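# Unfold black phone stand, extend arm, set upright

## Task

Open out the black phone stand so its arm is extended, then leave it standing upright on its base.

## Robot and tools

Robot: two six-joint arms, left_arm and right_arm, each with a parallel gripper, mounted on tilted plates joined by a metal frame behind them. A 'too close' message treats each plate and its half of the frame as part of that arm. Calibrated base poses in the scene frame: left_arm at (+0.016, +0.263, +0.261) m, quat_wxyz (+0.993, -0.044, +0.109, +0.015); right_arm at (+0.026, -0.253, +0.261) m, quat_wxyz (+0.993, +0.042, +0.110, -0.001).

Frames: the scene frame has its origin at table height midway between the arms, +z up, +x out over the table, and left_arm on the +y side (image left/right need not match). Each arm reports its end_effector_position (m) and end_effector_quat_wxyz in its own base frame; these can be off by a few cm, more when stretched out. The reported point sits between the finger pads about 1 cm behind the tips; fingers point along gripper +z and close along gripper y.

Joint order in every row and result list, per arm: waist, shoulder, elbow, wrist pitch, wrist yaw, wrist roll. Wrist pitch has flipped sign in everything you send and read, so its stated range -1.571 to 1.571 stays symmetric, but e.g. a range -0.5..2.0 would be -2.0..0.5 for you. Stated ranges (rad): waist -2.618..3.054, shoulder 0..3.142, elbow 0..3.142, wrist pitch -1.571..1.571, wrist yaw -1.571..1.571, wrist roll -2.094..2.094; real ends may differ by up to 0.059.

execute_actions(actions, cameras): actions is a list of actions; each action is a list of up to 15 rows, one per 1/30 s step; if shorter, its last row repeats to fill 15 steps (0.5 s). Every row has 14 numbers in [-1, 1], covering both arms: left waist, shoulder, elbow, wrist pitch, wrist yaw, wrist roll, left opening, then the same seven for right. Joint numbers are scaled offsets from the Joint targets held when that action began (not from the previous row): 1.0 equals 1.202 rad waist, 1.258 shoulder, 1.3 elbow, 2.073 wrist pitch, 2.022 wrist yaw and roll. Sending the same offset in two actions moves twice. To keep an arm still, send 0 for its joints. The opening number is absolute: +1 fully open, -1 shut; to leave a gripper unchanged, resend its current command (0 is a real command). An action asking a joint more than 0.059 rad beyond its range is rejected for both arms; a bad first action rejects the whole call. An empty list just returns state and images. cameras: list of names, omitted/null/["all"] for all, [] for none.

move(target, speed, blend, opening_speed, blocking, cameras): target is one 14-number row, or a list of up to 15 rows, laid out as above; all offsets count from the Joint targets at the call's start, not from the previous target. Joints travel together along smooth paths, so the hand traces a curve; no collision avoidance. speed is rad/s for the joint with the longest way to go, 0.01 to 2, default 0.5 (one value or one per target). blend (rad) rounds corners between listed targets; 0 stops at each. opening_speed (0.2 or more per second on the -1..+1 scale) ramps the gripper; use a slow value on fragile items. Grip changes in later targets happen only after everything stops there. blocking=false returns after about 0.5 s while motion continues. The result adds a 'move:' line: done, off_target (resting >0.035 rad from target), moving, held, or fault, plus limits=held and worst-joint errors.

wait(seconds 0 to 10, cameras): lets the scene run with last commands held; returns early if a running move ends. stop(cameras): brakes a running move. zoom_image(camera, region=[x0,y0,x1,y1] pixels, max 504x504 region): enlarges part of the latest image from cam_head_left, cam_head_right, cam_left_wrist or cam_right_wrist (all 504x504). finished_scene(scene): ends the current scene irreversibly; the stand must stay unfolded and upright without help.

Results: Joint positions (rad) and Joint velocities (rad/s) per arm, each ending with finger gap (m; 0.094 fully open); 'within noise' means an arm is still. Joint targets are the base for your next offsets. grip_measured is the measured opening on the command scale; it can read slightly wide when empty and a few mm narrow when squeezing. It tracks the command even after contact, so it won't show a touch. Release by commanding well above it. Joint torques include arm weight, have offsets and noise; joints 1-3 wrap at ±28 N m. 'joint sent to its limit' means a joint hit its end; 'joint command not followed' means the clearance check altered targets. Per-step joint readings appear only for execute_actions. The simulation keeps running while you think.

Limits: each joint target can lead its measured angle only by 0.202 (waist), 0.258 (shoulder), 0.3 (elbow), 0.573 (wrist pitch), 0.522 (yaw, roll); a target more than 200 mm from the hand is scaled back, so big motions take several actions. If an arm is blocked or dragged, command targets back past its measured positions to stop pressing.

Avoid: dropping the stand or letting go while it moves, knocking anything off the table, fast impacts, hard presses, and any contact between the two arms (can fail the scene). Don't hold loads or stretched poses long: motors heat, show MOTOR HOT at 75 °C, fold and idle the arm at 90 °C, and go limp at 100 °C. Random tugs may act on held or loose parts.

Each tool is called after "Call:" by a JSON object that holds its "method" and its "body", one argument or row to a line.

## Session

Scene 1 done. Now scene 2.

Call:
{"method": "execute_actions", "body": {
  "actions": []
}}

Call:
{"method": "zoom_image", "body": {
  "camera": "cam_head_left",
  "region": [20, 160, 260, 330]
}}

Call:
{"method": "zoom_image", "body": {
  "camera": "cam_head_left",
  "region": [220, 160, 440, 330]
}}

Scene clock: 0.00 s.
left_arm: end_effector_position=(+0.5092, +0.0744, +0.0311) grip_measured=+1.000 end_effector_quat_wxyz=(+0.244, +0.162, +0.952, +0.084) | right_arm: end_effector_position=(+0.1542, +0.3645, +0.0216) grip_measured=+1.000 end_effector_quat_wxyz=(+0.527, -0.529, +0.663, -0.055)
Joint positions: left_arm=[0.139 2.121 1.486 0.414 -0.011 0.48 0.094] | right_arm=[1.498 1.908 0.578 -0.648 0.802 -0.249 0.094]
Joint velocities: within noise
Joint torques (N m): no reading
Heat: left arm: 44 °C; right arm: 33 °C.
Joint targets: left_arm=[0.138 2.117 1.489 0.416 -0.007 0.479] | right_arm=[1.500 1.908 0.580 -0.640 0.805 -0.246]
Tool commands: left_gripper/opening=+1.0 right_gripper/opening=+1.0

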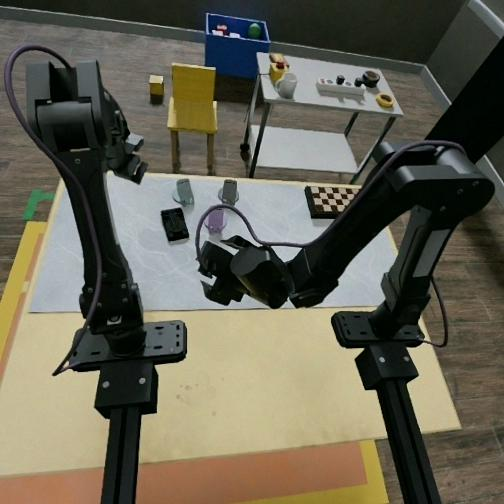

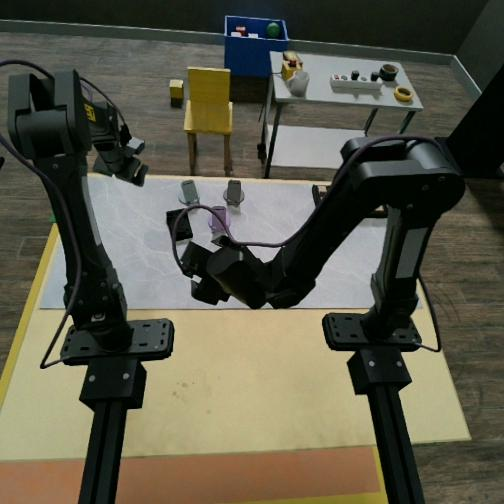

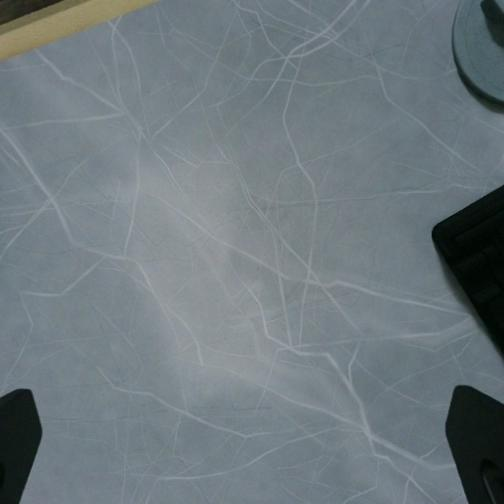

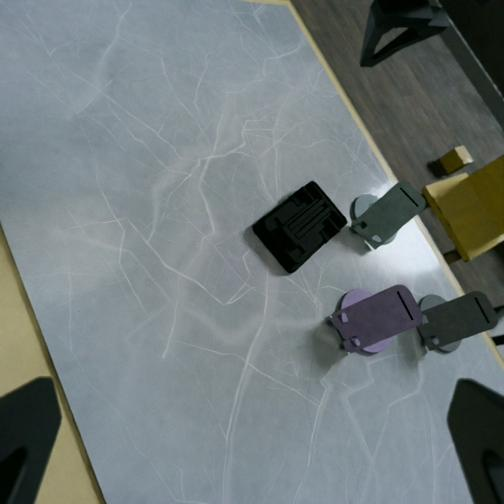

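Scaled by 2.100 from the camera's 504x504 image, which has a finer 720x720 frame.

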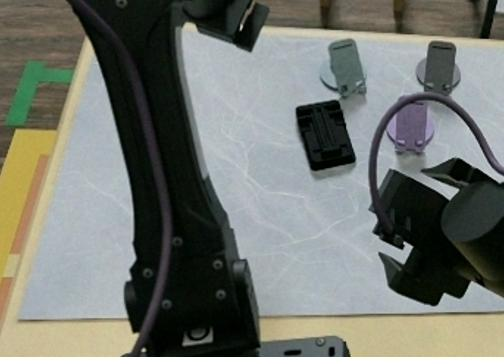

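Scaled by 2.291 from the camera's 504x504 image, which has a finer 720x720 frame.

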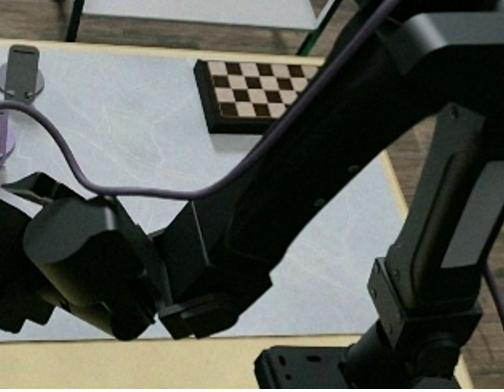

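Call:
{"method": "zoom_image", "body": {
  "camera": "cam_right_wrist",
  "region": [230, 160, 370, 300]
}}

Call:
{"method": "zoom_image", "body": {
  "camera": "cam_head_left",
  "region": [150, 195, 200, 245]
}}

Scaled by 3.600 from the camera's 504x504 image, which has a finer 720x720 frame.

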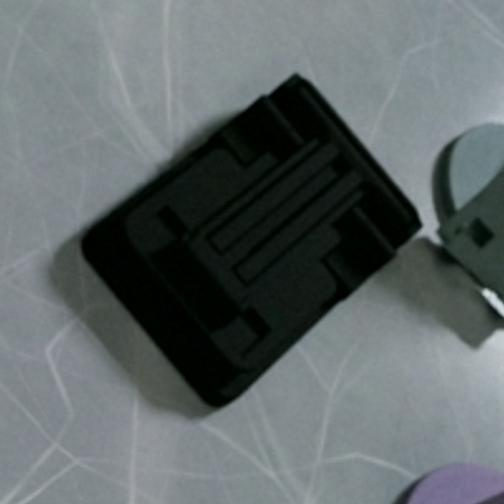

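Scaled by 10.080 from the camera's 504x504 image, which has a finer 720x720 frame.

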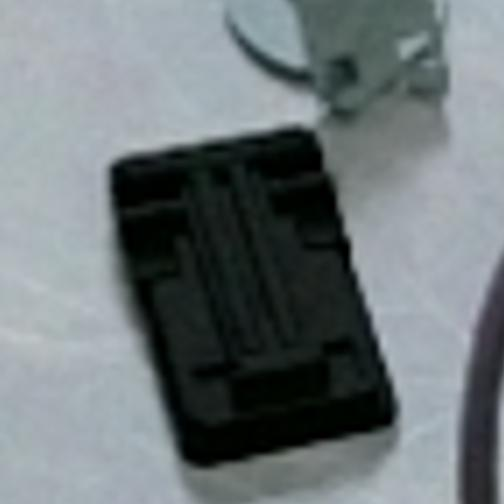

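Call:
{"method": "move", "body": {
  "target": [
    [0,0,0,0,0,0,1,-1,0.05,0.2,0.31,-0.6,0.9,1],
    [-0.335,0.028,0.118,0.219,-0.065,-0.346,1,-1,0.05,0.2,0.31,-0.6,0.9,1]
  ],
  "speed": 0.8,
  "blend": [0.3,0]
}}

Call:
{"method": "zoom_image", "body": {
  "camera": "cam_left_wrist",
  "region": [50, 50, 450, 450]
}}

Scene clock: 36.37 s.
left_arm: end_effector_position=(+0.4445, -0.0966, +0.0360) grip_measured=+1.000 end_effector_quat_wxyz=(+0.117, +0.019, +0.992, +0.037) | right_arm: end_effector_position=(+0.3454, +0.1817, -0.0383) grip_measured=+1.000 end_effector_quat_wxyz=(-0.018, +0.526, +0.796, +0.299)
Joint positions: left_arm=[-0.267 2.126 1.623 0.857 -0.129 -0.214 0.094] | right_arm=[0.304 1.942 0.823 -0.023 -0.397 1.569 0.094]
Joint velocities: within noise
Joint torques (N m): left_arm=[-1.55 -11.37 6.67 -0.11 -0.15 -0.04] | right_arm=[0.8 -6.31 5.78 -0.36 -0.47 0.03]
Heat: left arm: 52 °C; right arm: 35 °C.
Joint targets: left_arm=[-0.265 2.153 1.643 0.870 -0.139 -0.220] | right_arm=[0.298 1.970 0.840 0.003 -0.408 1.574]
move: done

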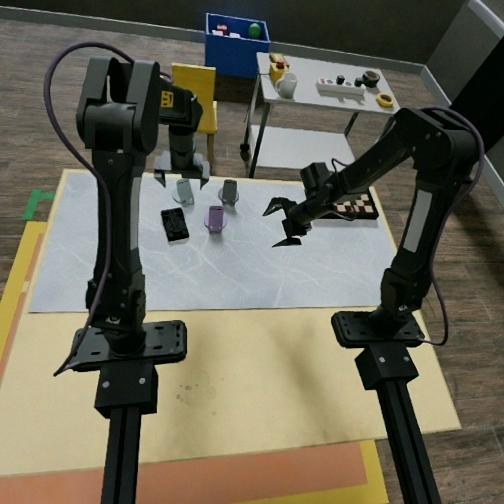

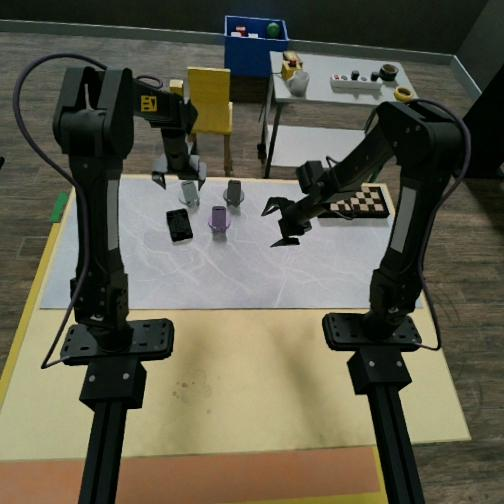

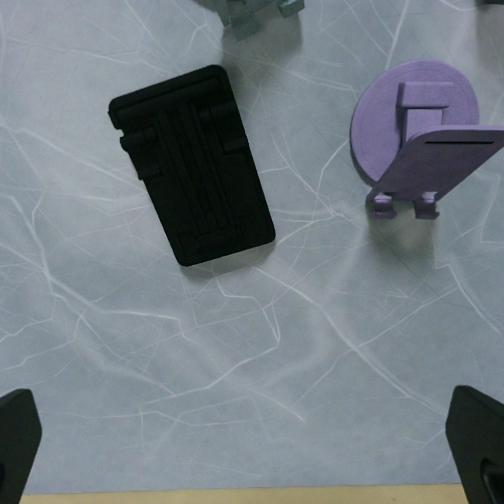

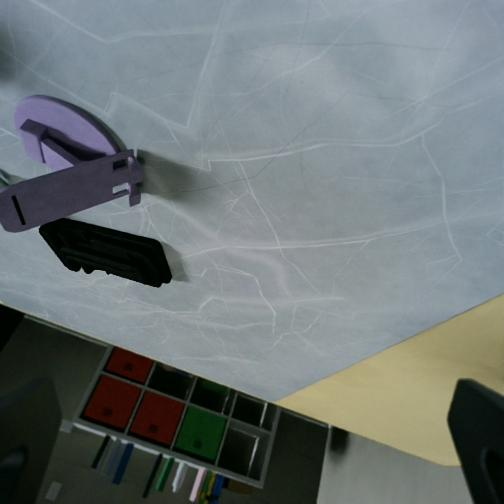

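Scaled by 1.260 from the camera's 504x504 image, which has a finer 720x720 frame.

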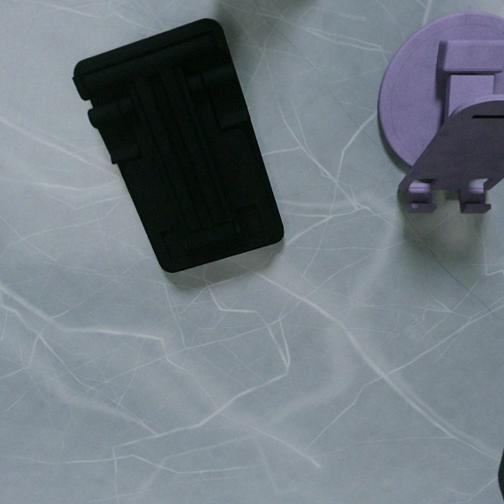

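Call:
{"method": "move", "body": {
  "target": [0.083,0.212,0.0285,-0.113,0.012,-0.099,1,0,0,0,0,0,0,1],
  "speed": 0.5,
  "cameras": ["cam_left_wrist"]
}}

Scene clock: 73.83 s.
left_arm: end_effector_position=(+0.4784, -0.0580, -0.0668) grip_measured=+1.000 end_effector_quat_wxyz=(+0.105, -0.128, +0.986, +0.031) | right_arm: end_effector_position=(+0.3454, +0.1818, -0.0382) grip_measured=+1.000 end_effector_quat_wxyz=(-0.018, +0.526, +0.796, +0.299)
Joint positions: left_arm=[-0.167 2.401 1.663 0.65 -0.121 -0.414 0.094] | right_arm=[0.304 1.942 0.824 -0.023 -0.397 1.569 0.094]
Joint velocities: within noise
Joint torques (N m): left_arm=[-1.31 -13.3 5.75 -0.32 0.06 -0.08] | right_arm=[0.77 -6.35 5.78 -0.39 -0.46 0.04]
Heat: left arm: 53 °C; right arm: 35 °C.
Joint targets: left_arm=[-0.165 2.419 1.680 0.636 -0.114 -0.420] | right_arm=[0.298 1.970 0.840 0.003 -0.408 1.574]
move: done
Images, in order (width x height): cam_left_wrist 504x504.

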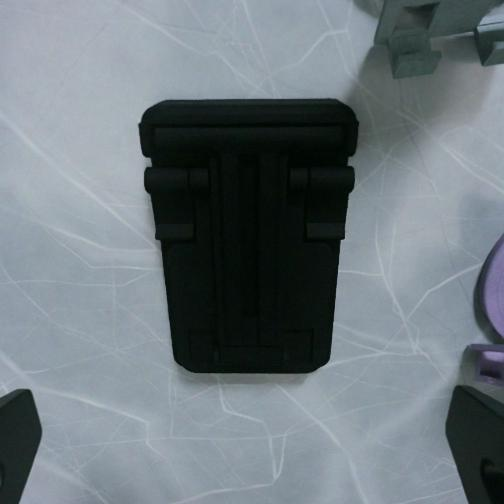

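Call:
{"method": "move", "body": {
  "target": [0.0175,0.180,0.0665,-0.0695,0.0022,0.010,0.9,0,0,0,0,0,0,1],
  "speed": 0.3,
  "cameras": ["cam_left_wrist"]
}}

Scene clock: 85.60 s.
left_arm: end_effector_position=(+0.4979, -0.0540, -0.1415) grip_measured=+0.902 end_effector_quat_wxyz=(+0.109, -0.132, +0.985, +0.029) | right_arm: end_effector_position=(+0.3454, +0.1818, -0.0382) grip_measured=+1.000 end_effector_quat_wxyz=(-0.018, +0.526, +0.796, +0.299)
Joint positions: left_arm=[-0.151 2.621 1.75 0.505 -0.116 -0.406 0.089] | right_arm=[0.304 1.942 0.824 -0.023 -0.397 1.57 0.094]
Joint velocities: within noise
Joint torques (N m): left_arm=[-1.06 -13.3 5.23 -0.35 0.02 0.1] | right_arm=[0.69 -6.22 5.85 -0.37 -0.49 0.03]
Heat: left arm: 53 °C; right arm: 35 °C.
Joint targets: left_arm=[-0.144 2.646 1.766 0.492 -0.110 -0.400] | right_arm=[0.298 1.970 0.840 0.002 -0.408 1.574]
move: done
Images, in order (width x height): cam_left_wrist 504x504.

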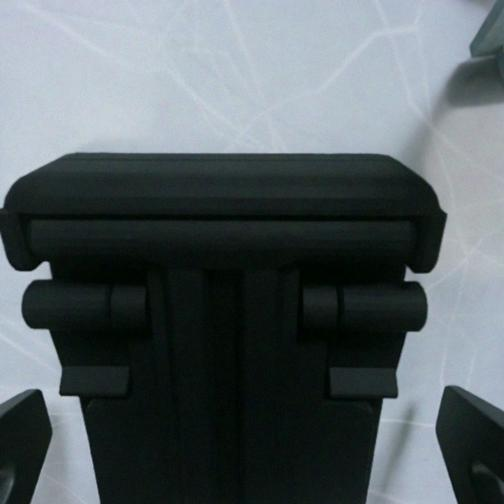

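Call:
{"method": "move", "body": {
  "target": [
    [0.006,0.0145,0.0053,-0.0053,0,0,0.9,0,0,0,0,0,0,1],
    [0.006,0.0145,0.0053,-0.0053,0,0,0.55,0,0,0,0,0,0,1],
    [0.006,0.0145,0.0053,-0.0053,0,0,0.35,0,0,0,0,0,0,1]
  ],
  "speed": 0.15,
  "opening_speed": 0.7,
  "cameras": ["cam_left_wrist"]
}}

Scene clock: 92.73 s.
left_arm: end_effector_position=(+0.5006, -0.0506, -0.1451) grip_measured=+0.472 end_effector_quat_wxyz=(+0.112, -0.135, +0.984, +0.028) | right_arm: end_effector_position=(+0.3454, +0.1818, -0.0382) grip_measured=+1.000 end_effector_quat_wxyz=(-0.018, +0.526, +0.796, +0.299)
Joint positions: left_arm=[-0.144 2.633 1.757 0.494 -0.116 -0.406 0.069] | right_arm=[0.304 1.942 0.824 -0.023 -0.397 1.57 0.094]
Joint velocities: within noise
Joint torques (N m): left_arm=[-1.03 -12.64 5.19 -0.32 0.02 0.08] | right_arm=[0.79 -6.27 5.74 -0.37 -0.49 0.02]
Heat: left arm: 52 °C; right arm: 35 °C.
Joint targets: left_arm=[-0.137 2.664 1.774 0.481 -0.110 -0.400] | right_arm=[0.298 1.970 0.840 0.002 -0.408 1.574]
move: done
Images, in order (width x height): cam_left_wrist 504x504.

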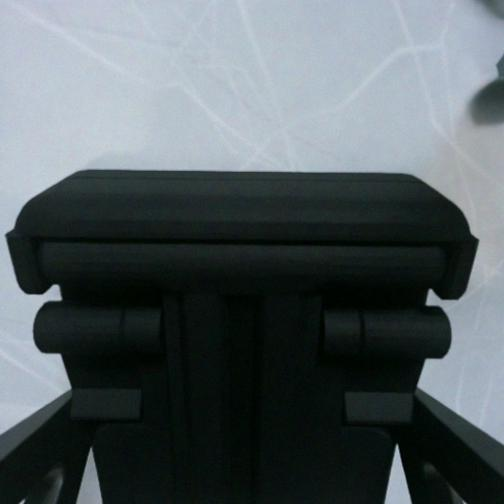

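Call:
{"method": "move", "body": {
  "target": [
    [-0.06,-0.42,-0.12,0.19,-0.005,-0.01,0.35,-0.55,0,0,0,0,0,1]
  ],
  "speed": 0.4,
  "cameras": ["cam_left_wrist","cam_head_left"]
}}

Scene clock: 118.90 s.
left_arm: end_effector_position=(+0.4467, -0.0670, +0.0201) grip_measured=+0.470 end_effector_quat_wxyz=(+0.099, -0.113, +0.988, +0.029) | right_arm: end_effector_position=(+0.3840, -0.0697, -0.0379) grip_measured=+1.000 end_effector_quat_wxyz=(+0.079, +0.757, +0.580, +0.291)
Joint positions: left_arm=[-0.197 2.164 1.627 0.861 -0.116 -0.415 0.069] | right_arm=[-0.363 1.942 0.824 -0.022 -0.404 1.57 0.094]
Joint velocities: within noise
Joint torques (N m): left_arm=[-2.56 -16.81 4.22 -0.05 -0.07 -0.04] | right_arm=[0.08 -6.42 5.34 -0.33 -0.31 0.03]
Heat: left arm: 52 °C; right arm: 35 °C.
Joint targets: left_arm=[-0.209 2.135 1.617 0.875 -0.120 -0.420] | right_arm=[-0.363 1.970 0.840 0.003 -0.408 1.574]
move: done
Images, in order (width x height): cam_head_left 504x504, cam_left_wrist 504x504.

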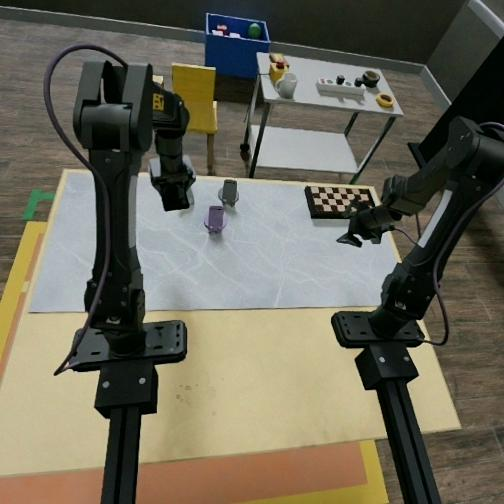

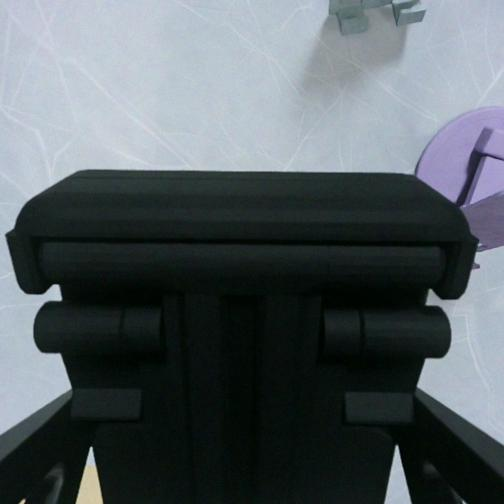

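Call:
{"method": "move", "body": {
  "target": [
    [-0.553,0.155,0.141,0.029,-0.051,0.571,0.35,0,0,0,0,0,0,1],
    [-0.521,0.302,0.104,-0.077,-0.0495,0.5915,0.35,0,0,0,0,0,0,1]
  ],
  "speed": 0.4,
  "blend": [0.05,0],
  "cameras": ["cam_left_wrist","cam_head_left"]
}}

Scene clock: 128.30 s.
left_arm: end_effector_position=(+0.3479, -0.3287, -0.0880) grip_measured=+0.470 end_effector_quat_wxyz=(+0.054, +0.712, +0.692, +0.106) | right_arm: end_effector_position=(+0.3840, -0.0697, -0.0379) grip_measured=+1.000 end_effector_quat_wxyz=(+0.079, +0.757, +0.580, +0.291)
Joint positions: left_arm=[-0.84 2.5 1.757 0.727 -0.217 0.77 0.069] | right_arm=[-0.363 1.942 0.824 -0.022 -0.404 1.57 0.094]
Joint velocities: within noise
Joint torques (N m): left_arm=[-2.44 -13.78 4.25 -0.37 -0.03 0.08] | right_arm=[0.09 -6.49 5.48 -0.32 -0.34 0.02]
Heat: left arm: 55 °C; right arm: 35 °C.
Joint targets: left_arm=[-0.835 2.515 1.752 0.715 -0.220 0.776] | right_arm=[-0.363 1.970 0.840 0.003 -0.408 1.574]
move: done
Images, in order (width x height): cam_head_left 504x504, cam_left_wrist 504x504.

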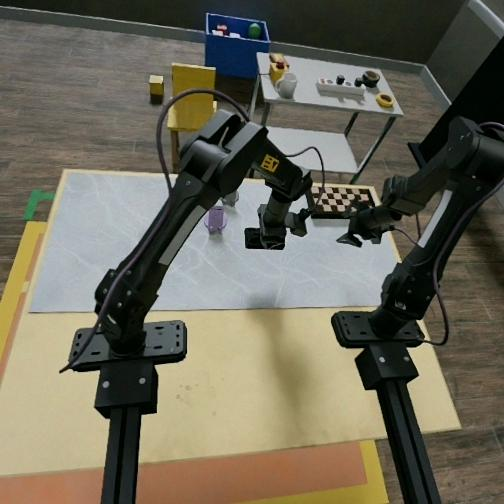

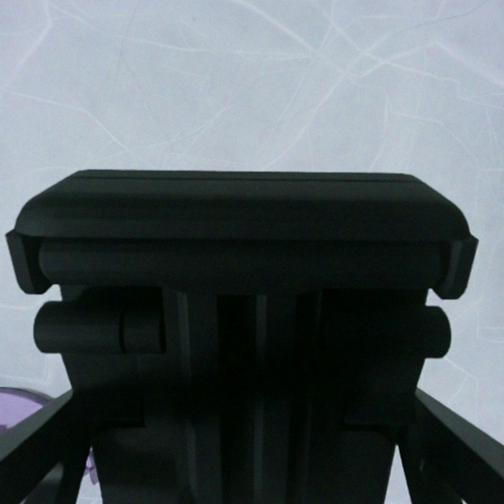

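Call:
{"method": "move", "body": {
  "target": [0.0415,0.230,0.078,-0.096,0.002,0.0246,0.35,0,0,0,0,0,0,1],
  "speed": 0.25,
  "cameras": ["cam_left_wrist"]
}}

Scene clock: 134.07 s.
left_arm: end_effector_position=(+0.3670, -0.3151, -0.1961) grip_measured=+0.470 end_effector_quat_wxyz=(+0.046, +0.712, +0.692, +0.109) | right_arm: end_effector_position=(+0.3840, -0.0697, -0.0379) grip_measured=+1.000 end_effector_quat_wxyz=(+0.079, +0.757, +0.580, +0.291)
Joint positions: left_arm=[-0.791 2.784 1.836 0.527 -0.217 0.82 0.069] | right_arm=[-0.363 1.942 0.824 -0.022 -0.404 1.57 0.094]
Joint velocities: within noise
Joint torques (N m): left_arm=[-2.52 -13.48 5.6 -0.38 0 0.06] | right_arm=[-0.01 -6.34 5.52 -0.32 -0.31 -0.01]
Heat: left arm: 56 °C; right arm: 35 °C.
Joint targets: left_arm=[-0.785 2.805 1.854 0.516 -0.216 0.826] | right_arm=[-0.363 1.970 0.840 0.003 -0.408 1.574]
move: done
Images, in order (width x height): cam_left_wrist 504x504.

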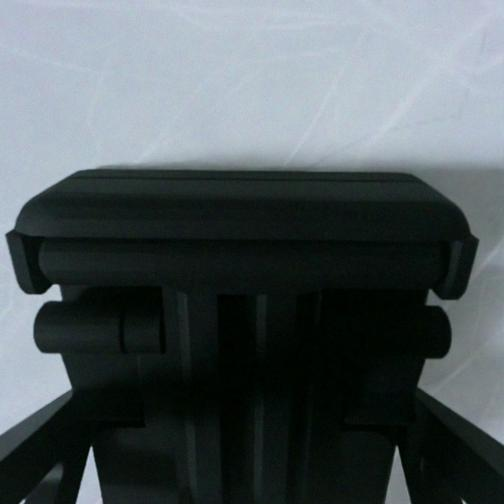

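Call:
{"method": "move", "body": {
  "target": [
    [0.001,0.008,0.003,-0.003,0,0,0.35,0,0,0,0,0,0,1],
    [0.001,0.008,0.003,-0.003,0,0,0.56,0,0,0,0,0,0,1],
    [0.001,0.008,0.003,-0.003,0,0,0.9,0,0,0,0,0,0,1]
  ],
  "speed": 0.15,
  "opening_speed": 0.4,
  "cameras": ["cam_left_wrist"]
}}

Scene clock: 142.03 s.
left_arm: end_effector_position=(+0.3694, -0.3175, -0.1950) grip_measured=+0.898 end_effector_quat_wxyz=(+0.051, +0.712, +0.692, +0.109) | right_arm: end_effector_position=(+0.3840, -0.0697, -0.0379) grip_measured=+1.000 end_effector_quat_wxyz=(+0.079, +0.757, +0.580, +0.291)
Joint positions: left_arm=[-0.791 2.784 1.84 0.52 -0.217 0.82 0.089] | right_arm=[-0.363 1.942 0.824 -0.022 -0.404 1.57 0.094]
Joint velocities: within noise
Joint torques (N m): left_arm=[-2.32 -12.77 5.35 -0.34 -0.01 0.05] | right_arm=[0.09 -6.41 5.41 -0.31 -0.32 -0.02]
Heat: left arm: 54 °C; right arm: 35 °C.
Joint targets: left_arm=[-0.784 2.815 1.858 0.510 -0.216 0.825] | right_arm=[-0.363 1.970 0.840 0.003 -0.408 1.574]
move: done
Images, in order (width x height): cam_left_wrist 504x504.

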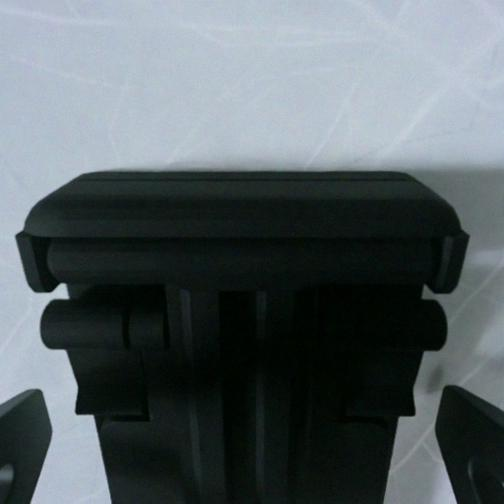

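Call:
{"method": "move", "body": {
  "target": [
    [0,-0.222,-0.077,0.092,0,0,1,0,0,0,0,0,0,1],
    [0.261,-0.354,-0.568,-0.275,0.258,-1,1,0,0,0,0,0,0,1]
  ],
  "speed": [0.4,0.8],
  "blend": [0.05,0],
  "cameras": []
}}

Call:
{"method": "move", "body": {
  "target": [0,0,0,0,0,-0.406,1,0,0,0,0,0,0,1],
  "speed": 0.8
}}

Scene clock: 191.73 s.
left_arm: end_effector_position=(+0.3555, -0.2407, -0.1460) grip_measured=+0.998 end_effector_quat_wxyz=(+0.008, -0.317, +0.921, -0.225) | right_arm: end_effector_position=(+0.3840, -0.0697, -0.0379) grip_measured=+1.000 end_effector_quat_wxyz=(+0.079, +0.757, +0.580, +0.291)
Joint positions: left_arm=[-0.476 2.401 1.128 -0.052 0.295 -1.193 0.094] | right_arm=[-0.363 1.942 0.824 -0.022 -0.404 1.57 0.094]
Joint velocities: within noise
Joint torques (N m): left_arm=[-1.55 -15.47 2.07 -0.7 0.3 0.05] | right_arm=[-0.03 -6.49 5.48 -0.31 -0.33 0.03]
Heat: left arm: 52 °C; right arm: 35 °C.
Joint targets: left_arm=[-0.470 2.369 1.119 -0.060 0.305 -1.196] | right_arm=[-0.363 1.970 0.840 0.003 -0.408 1.574]
move: done
No camera images: "cameras" was empty.

Scene clock: 193.63 s.
left_arm: end_effector_position=(+0.3565, -0.2414, -0.1455) grip_measured=+0.998 end_effector_quat_wxyz=(-0.082, -0.657, +0.719, -0.212) | right_arm: end_effector_position=(+0.3840, -0.0697, -0.0379) grip_measured=+1.000 end_effector_quat_wxyz=(+0.079, +0.757, +0.580, +0.291)
Joint positions: left_arm=[-0.476 2.401 1.128 -0.057 0.296 -2.011 0.094] | right_arm=[-0.363 1.942 0.824 -0.022 -0.404 1.57 0.094]
Joint velocities: within noise
Joint torques (N m): left_arm=[-1.62 -15.25 2.04 -0.59 0.35 -0.01] | right_arm=[0.08 -6.43 5.44 -0.31 -0.29 0.02]
Heat: left arm: 53 °C; right arm: 35 °C.
Joint targets: left_arm=[-0.470 2.369 1.119 -0.060 0.305 -2.018] | right_arm=[-0.363 1.970 0.840 0.003 -0.408 1.574]
move: done

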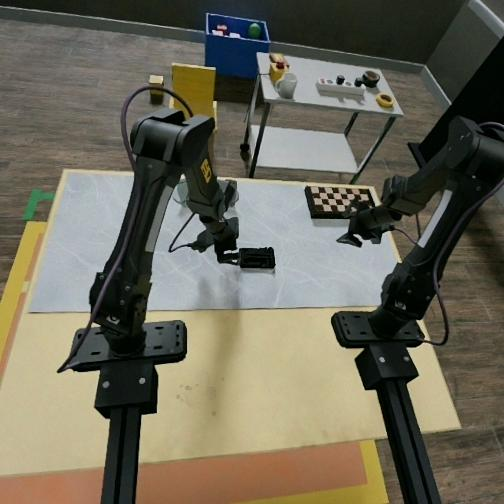

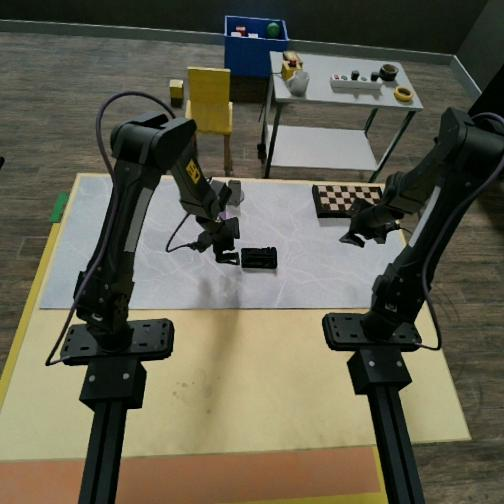

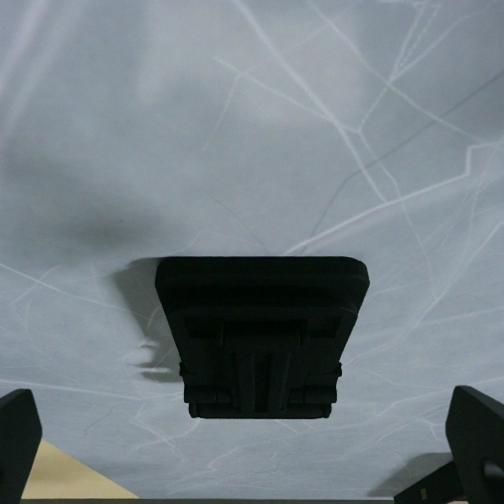

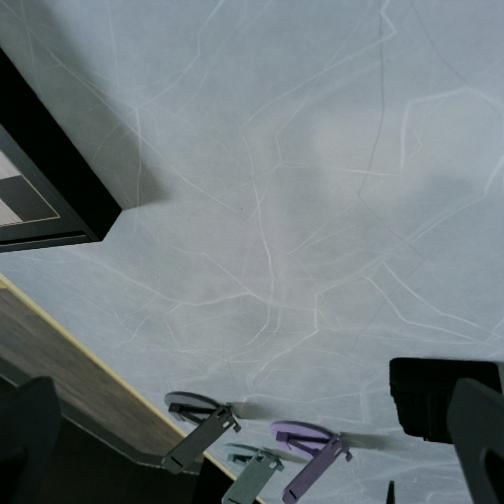

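Call:
{"method": "move", "body": {
  "target": [-0.045,0.177,0.117,-0.035,-0.011,-0.021,0.95,0,0,0,0,0,0,1],
  "speed": 0.3,
  "cameras": ["cam_left_wrist"]
}}

Scene clock: 200.13 s.
left_arm: end_effector_position=(+0.3720, -0.2666, -0.1818) grip_measured=+0.952 end_effector_quat_wxyz=(+0.082, +0.656, -0.716, +0.225) | right_arm: end_effector_position=(+0.3840, -0.0697, -0.0379) grip_measured=+1.000 end_effector_quat_wxyz=(+0.079, +0.757, +0.580, +0.291)
Joint positions: left_arm=[-0.512 2.567 1.258 -0.13 0.291 -2.054 0.092] | right_arm=[-0.363 1.942 0.824 -0.022 -0.404 1.57 0.094]
Joint velocities: within noise
Joint torques (N m): left_arm=[-3.49 -11.04 3.62 -0.71 0.17 -0.06] | right_arm=[0.02 -6.41 5.57 -0.28 -0.32 0]
Heat: left arm: 54 °C; right arm: 35 °C.
Joint targets: left_arm=[-0.525 2.592 1.272 -0.133 0.283 -2.060] | right_arm=[-0.363 1.970 0.840 0.003 -0.408 1.574]
move: done
Images, in order (width x height): cam_left_wrist 504x504.

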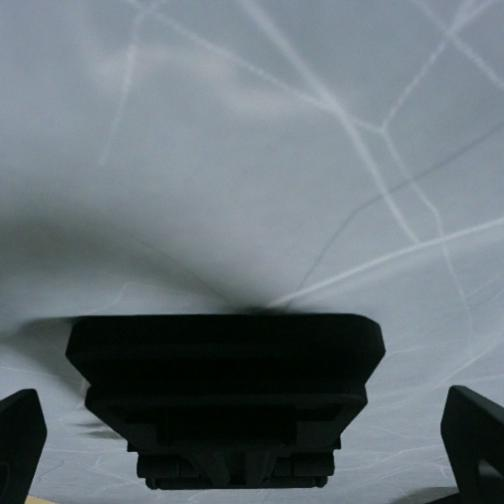

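Call:
{"method": "move", "body": {
  "target": [-0.010,0.038,0.015,-0.013,-0.003,-0.005,0.95,0,0,0,0,0,0,1],
  "speed": 0.15,
  "cameras": ["cam_left_wrist"]
}}

Scene clock: 206.80 s.
left_arm: end_effector_position=(+0.3707, -0.2702, -0.1952) grip_measured=+0.952 end_effector_quat_wxyz=(+0.081, +0.657, -0.716, +0.224) | right_arm: end_effector_position=(+0.3840, -0.0697, -0.0379) grip_measured=+1.000 end_effector_quat_wxyz=(+0.079, +0.757, +0.580, +0.291)
Joint positions: left_arm=[-0.523 2.613 1.279 -0.156 0.284 -2.065 0.092] | right_arm=[-0.363 1.942 0.824 -0.022 -0.404 1.57 0.094]
Joint velocities: within noise
Joint torques (N m): left_arm=[-3.66 -10.89 3.47 -0.7 0.16 -0.04] | right_arm=[0.03 -6.32 5.37 -0.29 -0.32 0.05]
Heat: left arm: 54 °C; right arm: 35 °C.
Joint targets: left_arm=[-0.536 2.640 1.291 -0.159 0.277 -2.070] | right_arm=[-0.363 1.970 0.840 0.003 -0.408 1.574]
move: done
Images, in order (width x height): cam_left_wrist 504x504.

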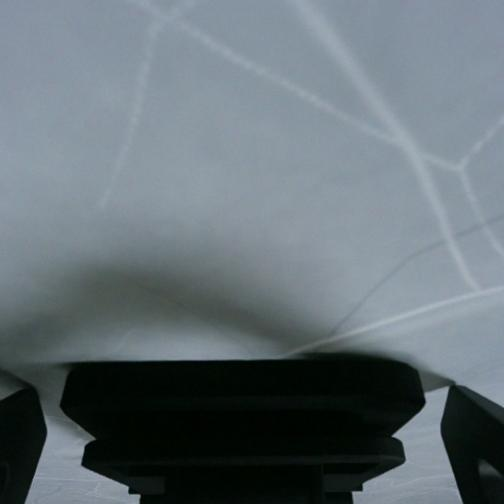

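Call:
{"method": "move", "body": {
  "target": [
    [0,0,0,0,0,0,0.55,0.4,0.05,0.09,-0.006,0.03,0.12,0.5],
    [0,0,0,0,0,0,0.3,0.582,0.229,0.128,-0.009,0.0435,0.164,-0.12]
  ],
  "speed": 0.4,
  "opening_speed": 0.8,
  "cameras": ["cam_left_wrist","cam_right_wrist"]
}}

Call:
{"method": "zoom_image", "body": {
  "camera": "cam_right_wrist",
  "region": [100, 150, 400, 450]
}}

Scene clock: 223.93 s.
left_arm: end_effector_position=(+0.3710, -0.2703, -0.1951) grip_measured=+0.480 end_effector_quat_wxyz=(+0.080, +0.657, -0.716, +0.225) | right_arm: end_effector_position=(+0.3593, +0.1873, -0.1095) grip_measured=-0.117 end_effector_quat_wxyz=(-0.070, +0.664, +0.709, +0.226)
Joint positions: left_arm=[-0.523 2.613 1.279 -0.158 0.284 -2.065 0.07] | right_arm=[0.335 2.233 0.993 -0.021 -0.33 1.899 0.041]
Joint velocities: within noise
Joint torques (N m): left_arm=[-3.66 -10.74 3.52 -0.72 0.16 -0.08] | right_arm=[1.54 -7.58 4.57 -0.34 -0.21 0.03]
Heat: left arm: 54 °C; right arm: 35 °C.
Joint targets: left_arm=[-0.536 2.640 1.291 -0.160 0.277 -2.070] | right_arm=[0.336 2.258 1.007 -0.016 -0.320 1.906]
move: done
Images, in order (width x height): cam_left_wrist 504x504, cam_right_wrist 504x504.

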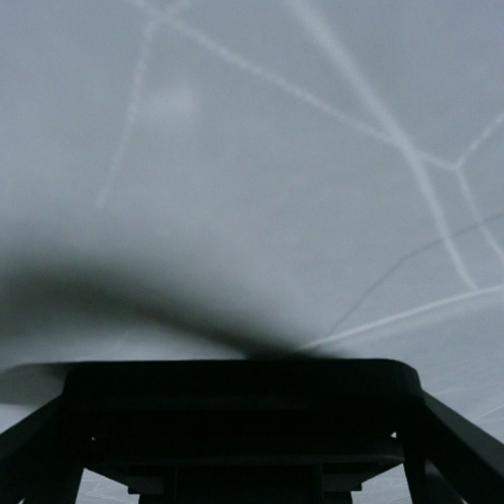

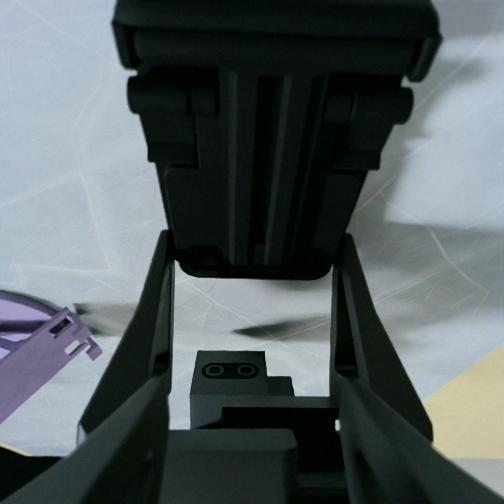

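Scaled by 1.680 from the camera's 504x504 image, which has a finer 720x720 frame.

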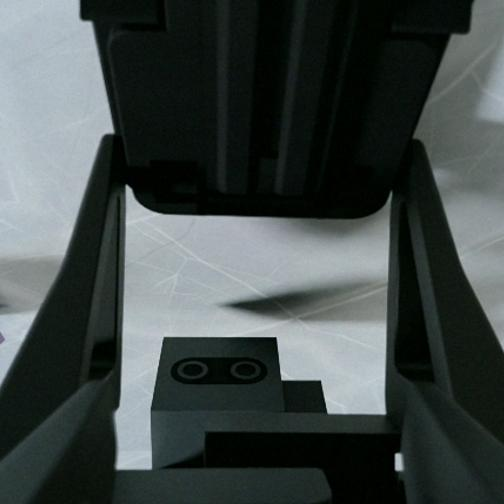

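Call:
{"method": "zoom_image", "body": {
  "camera": "cam_right_wrist",
  "region": [160, 200, 340, 300]
}}

Scaled by 2.800 from the camera's 504x504 image, which has a finer 720x720 frame.

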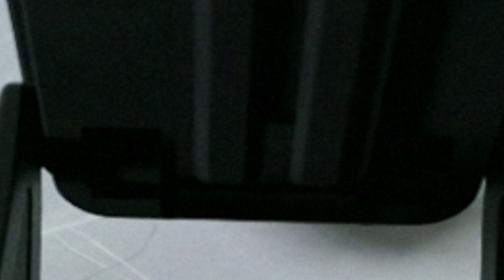

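Call:
{"method": "move", "body": {
  "target": [0,0,0,0,0,0,0.3,0.045,0.158,0.089,-0.047,0.008,0.023,-0.12],
  "speed": 0.25,
  "cameras": ["cam_right_wrist"]
}}

Call:
{"method": "zoom_image", "body": {
  "camera": "cam_right_wrist",
  "region": [100, 220, 400, 500]
}}

Scene clock: 240.33 s.
left_arm: end_effector_position=(+0.3710, -0.2703, -0.1951) grip_measured=+0.480 end_effector_quat_wxyz=(+0.080, +0.657, -0.716, +0.225) | right_arm: end_effector_position=(+0.3723, +0.2094, -0.1546) grip_measured=-0.117 end_effector_quat_wxyz=(-0.071, +0.665, +0.709, +0.224)
Joint positions: left_arm=[-0.523 2.613 1.279 -0.158 0.284 -2.065 0.07] | right_arm=[0.381 2.426 1.109 -0.108 -0.314 1.945 0.041]
Joint velocities: within noise
Joint torques (N m): left_arm=[-3.45 -10.97 3.56 -0.76 0.16 -0.06] | right_arm=[2.55 -7.88 4.15 -0.49 -0.18 0.07]
Heat: left arm: 55 °C; right arm: 36 °C.
Joint targets: left_arm=[-0.536 2.640 1.291 -0.160 0.277 -2.070] | right_arm=[0.390 2.458 1.123 -0.114 -0.304 1.952]
move: done
Images, in order (width x height): cam_right_wrist 504x504.

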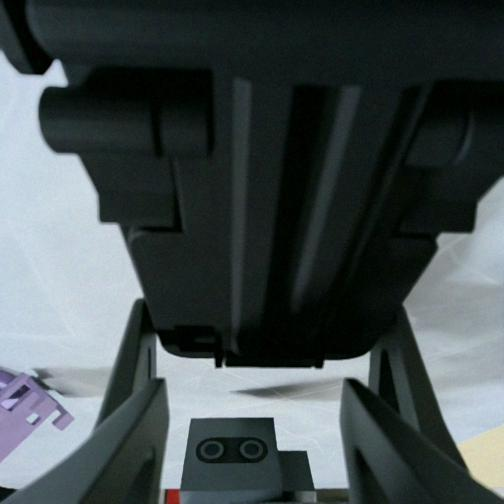

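Scaled by 1.680 from the camera's 504x504 image, which has a finer 720x720 frame.

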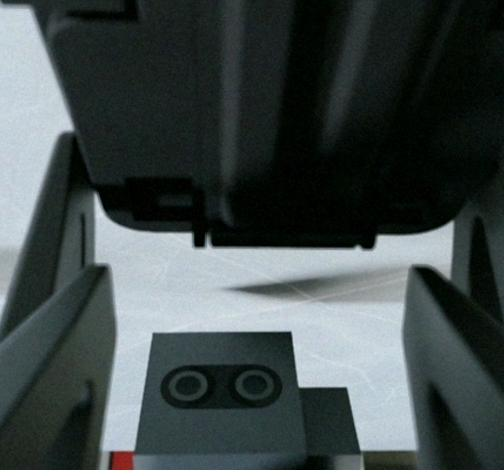

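Call:
{"method": "move", "body": {
  "target": [0,0,0,0,0,0,0.3,0.026,0.036,0.025,-0.008,0.007,0.015,-0.12],
  "speed": 0.15,
  "cameras": ["cam_right_wrist"]
}}

Call:
{"method": "zoom_image", "body": {
  "camera": "cam_right_wrist",
  "region": [140, 280, 380, 460]
}}

Scene clock: 265.33 s.
left_arm: end_effector_position=(+0.3710, -0.2703, -0.1951) grip_measured=+0.480 end_effector_quat_wxyz=(+0.080, +0.657, -0.715, +0.225) | right_arm: end_effector_position=(+0.3723, +0.2210, -0.1648) grip_measured=-0.117 end_effector_quat_wxyz=(-0.070, +0.666, +0.709, +0.221)
Joint positions: left_arm=[-0.523 2.613 1.279 -0.158 0.284 -2.065 0.07] | right_arm=[0.411 2.469 1.141 -0.123 -0.3 1.975 0.041]
Joint velocities: within noise
Joint torques (N m): left_arm=[-3.51 -10.84 3.55 -0.7 0.17 -0.03] | right_arm=[2.67 -7.76 4.21 -0.48 -0.17 0.07]
Heat: left arm: 55 °C; right arm: 38 °C.
Joint targets: left_arm=[-0.536 2.640 1.291 -0.160 0.277 -2.070] | right_arm=[0.422 2.503 1.155 -0.130 -0.290 1.983]
move: done
Images, in order (width x height): cam_right_wrist 504x504.

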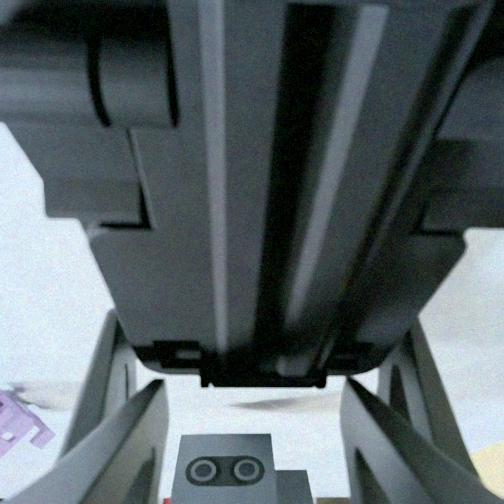

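Scaled by 2.100 from the camera's 504x504 image, which has a finer 720x720 frame.

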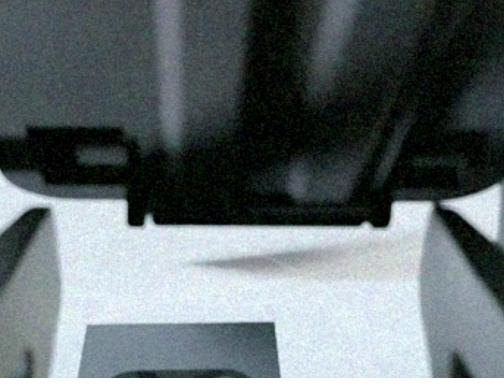

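Call:
{"method": "execute_actions", "body": {
  "actions": []
}}

Scene clock: 297.70 s.
left_arm: end_effector_position=(+0.3710, -0.2703, -0.1951) grip_measured=+0.480 end_effector_quat_wxyz=(+0.080, +0.657, -0.715, +0.225) | right_arm: end_effector_position=(+0.3724, +0.2210, -0.1648) grip_measured=-0.117 end_effector_quat_wxyz=(-0.070, +0.666, +0.709, +0.221)
Joint positions: left_arm=[-0.523 2.613 1.279 -0.158 0.284 -2.065 0.07] | right_arm=[0.411 2.469 1.141 -0.123 -0.3 1.976 0.041]
Joint velocities: within noise
Joint torques (N m): left_arm=[-3.66 -11.03 3.63 -0.7 0.15 -0.07] | right_arm=[2.73 -7.8 4.27 -0.55 -0.18 0.04]
Heat: left arm: 55 °C; right arm: 36 °C.
Joint targets: left_arm=[-0.536 2.640 1.291 -0.160 0.277 -2.070] | right_arm=[0.422 2.503 1.155 -0.130 -0.290 1.983]
Tool commands: left_gripper/opening=+0.3 right_gripper/opening=-0.12

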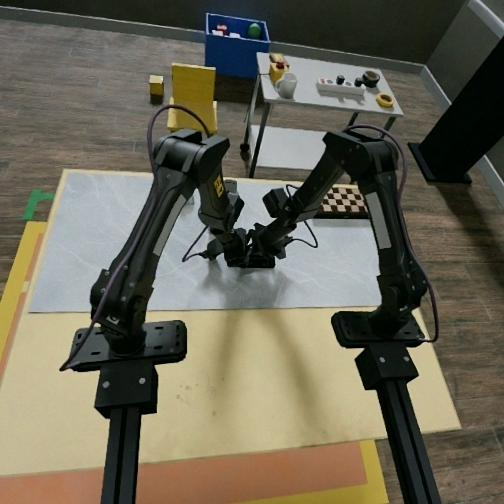

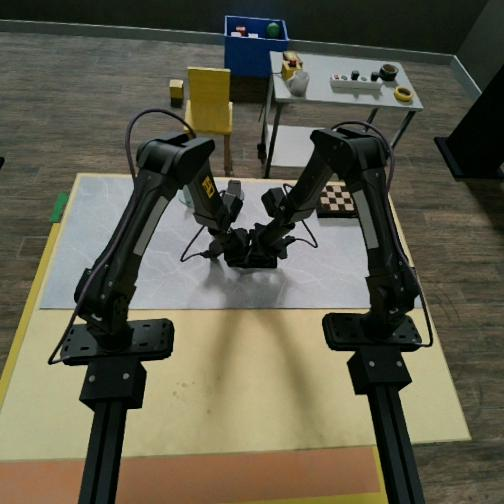

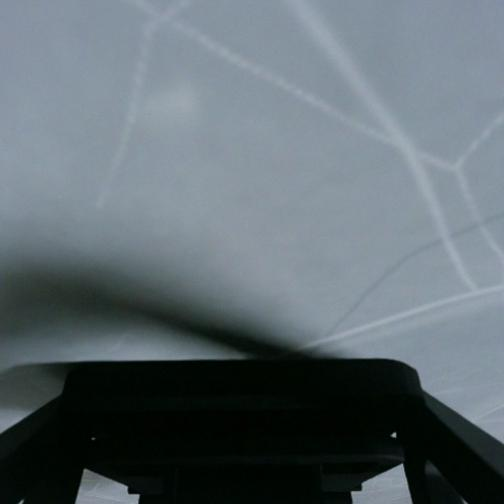

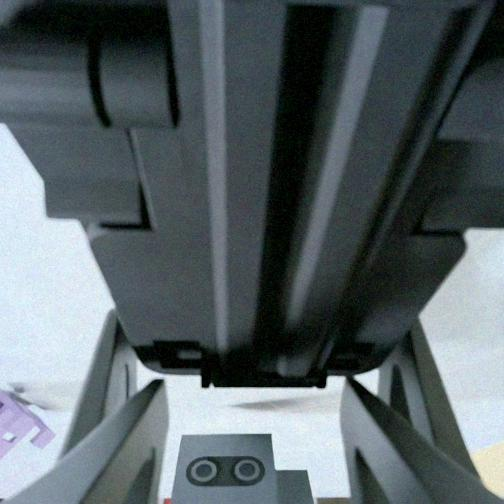

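Call:
{"method": "zoom_image", "body": {
  "camera": "cam_right_wrist",
  "region": [80, 250, 440, 504]
}}

Scaled by 1.400 from the camera's 504x504 image, which has a finer 720x720 frame.

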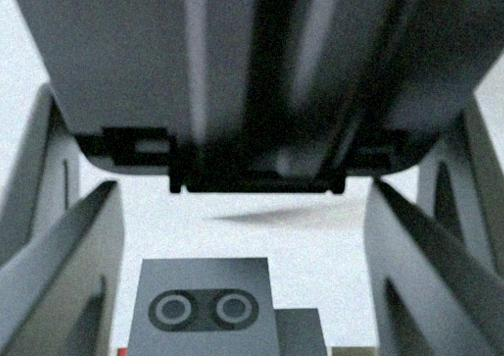

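Call:
{"method": "move", "body": {
  "target": [0,0,0,0,0,0,0.3,0.019,0.0286,0.013,-0.0111,0.0054,0.0109,-0.12],
  "speed": 0.1,
  "cameras": ["cam_right_wrist"]
}}

Call:
{"method": "zoom_image", "body": {
  "camera": "cam_right_wrist",
  "region": [80, 250, 440, 504]
}}

Scene clock: 314.63 s.
left_arm: end_effector_position=(+0.3712, -0.2700, -0.1952) grip_measured=+0.480 end_effector_quat_wxyz=(+0.080, +0.658, -0.714, +0.224) | right_arm: end_effector_position=(+0.3701, +0.2225, -0.1739) grip_measured=-0.118 end_effector_quat_wxyz=(-0.068, +0.672, +0.706, +0.214)
Joint positions: left_arm=[-0.523 2.613 1.279 -0.158 0.282 -2.069 0.07] | right_arm=[0.423 2.496 1.152 -0.131 -0.284 1.997 0.041]
Joint velocities: within noise
Joint torques (N m): left_arm=[-3.26 -10.99 3.38 -0.75 0.16 0.02] | right_arm=[3.55 -7.19 4.7 -0.67 -0.25 0.06]
Heat: left arm: 55 °C; right arm: 36 °C.
Joint targets: left_arm=[-0.536 2.640 1.291 -0.159 0.277 -2.070] | right_arm=[0.444 2.539 1.172 -0.153 -0.279 2.005]
move: off_target (right_arm); right_arm: the shoulder is farthest, 0.043 rad from its target
Images, in order (width x height): cam_right_wrist 504x504.

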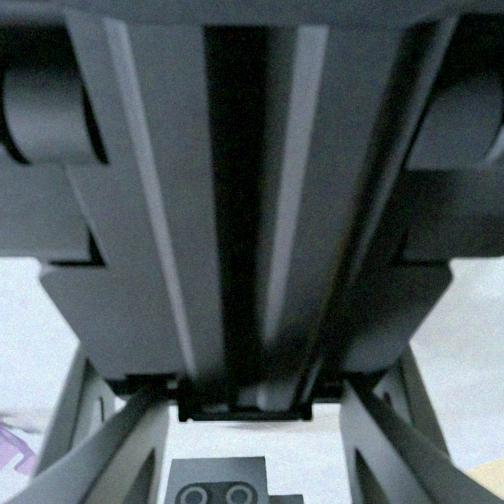

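Scaled by 1.400 from the camera's 504x504 image, which has a finer 720x720 frame.

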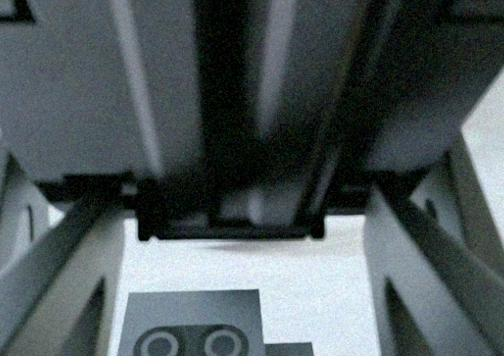

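Call:
{"method": "move", "body": {
  "target": [0,0,0,0,0,0,0.3,0.008,-0.0024,0.013,0.0125,0,0,-0.12],
  "speed": 0.1,
  "cameras": ["cam_right_wrist"]
}}

Call:
{"method": "zoom_image", "body": {
  "camera": "cam_right_wrist",
  "region": [80, 250, 440, 504]
}}

Scene clock: 342.70 s.
left_arm: end_effector_position=(+0.3721, -0.2698, -0.1951) grip_measured=+0.480 end_effector_quat_wxyz=(+0.079, +0.662, -0.711, +0.225) | right_arm: end_effector_position=(+0.3717, +0.2232, -0.1734) grip_measured=-0.118 end_effector_quat_wxyz=(-0.065, +0.673, +0.706, +0.212)
Joint positions: left_arm=[-0.523 2.613 1.279 -0.161 0.278 -2.078 0.07] | right_arm=[0.427 2.496 1.161 -0.121 -0.275 1.999 0.041]
Joint velocities: within noise
Joint torques (N m): left_arm=[-3.54 -10.92 3.47 -0.69 0.22 0.1] | right_arm=[4.15 -7.43 5.52 -0.52 -0.34 0.03]
Heat: left arm: 55 °C; right arm: 37 °C.
Joint targets: left_arm=[-0.536 2.640 1.291 -0.159 0.277 -2.070] | right_arm=[0.454 2.536 1.189 -0.127 -0.279 2.004]
move: off_target (right_arm); right_arm: the shoulder is farthest, 0.040 rad from its target
Images, in order (width x height): cam_right_wrist 504x504.

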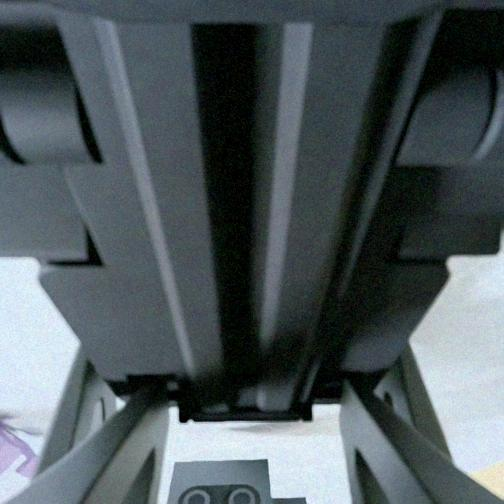

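Scaled by 1.400 from the camera's 504x504 image, which has a finer 720x720 frame.

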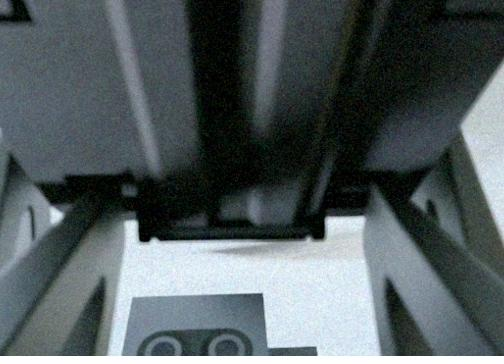

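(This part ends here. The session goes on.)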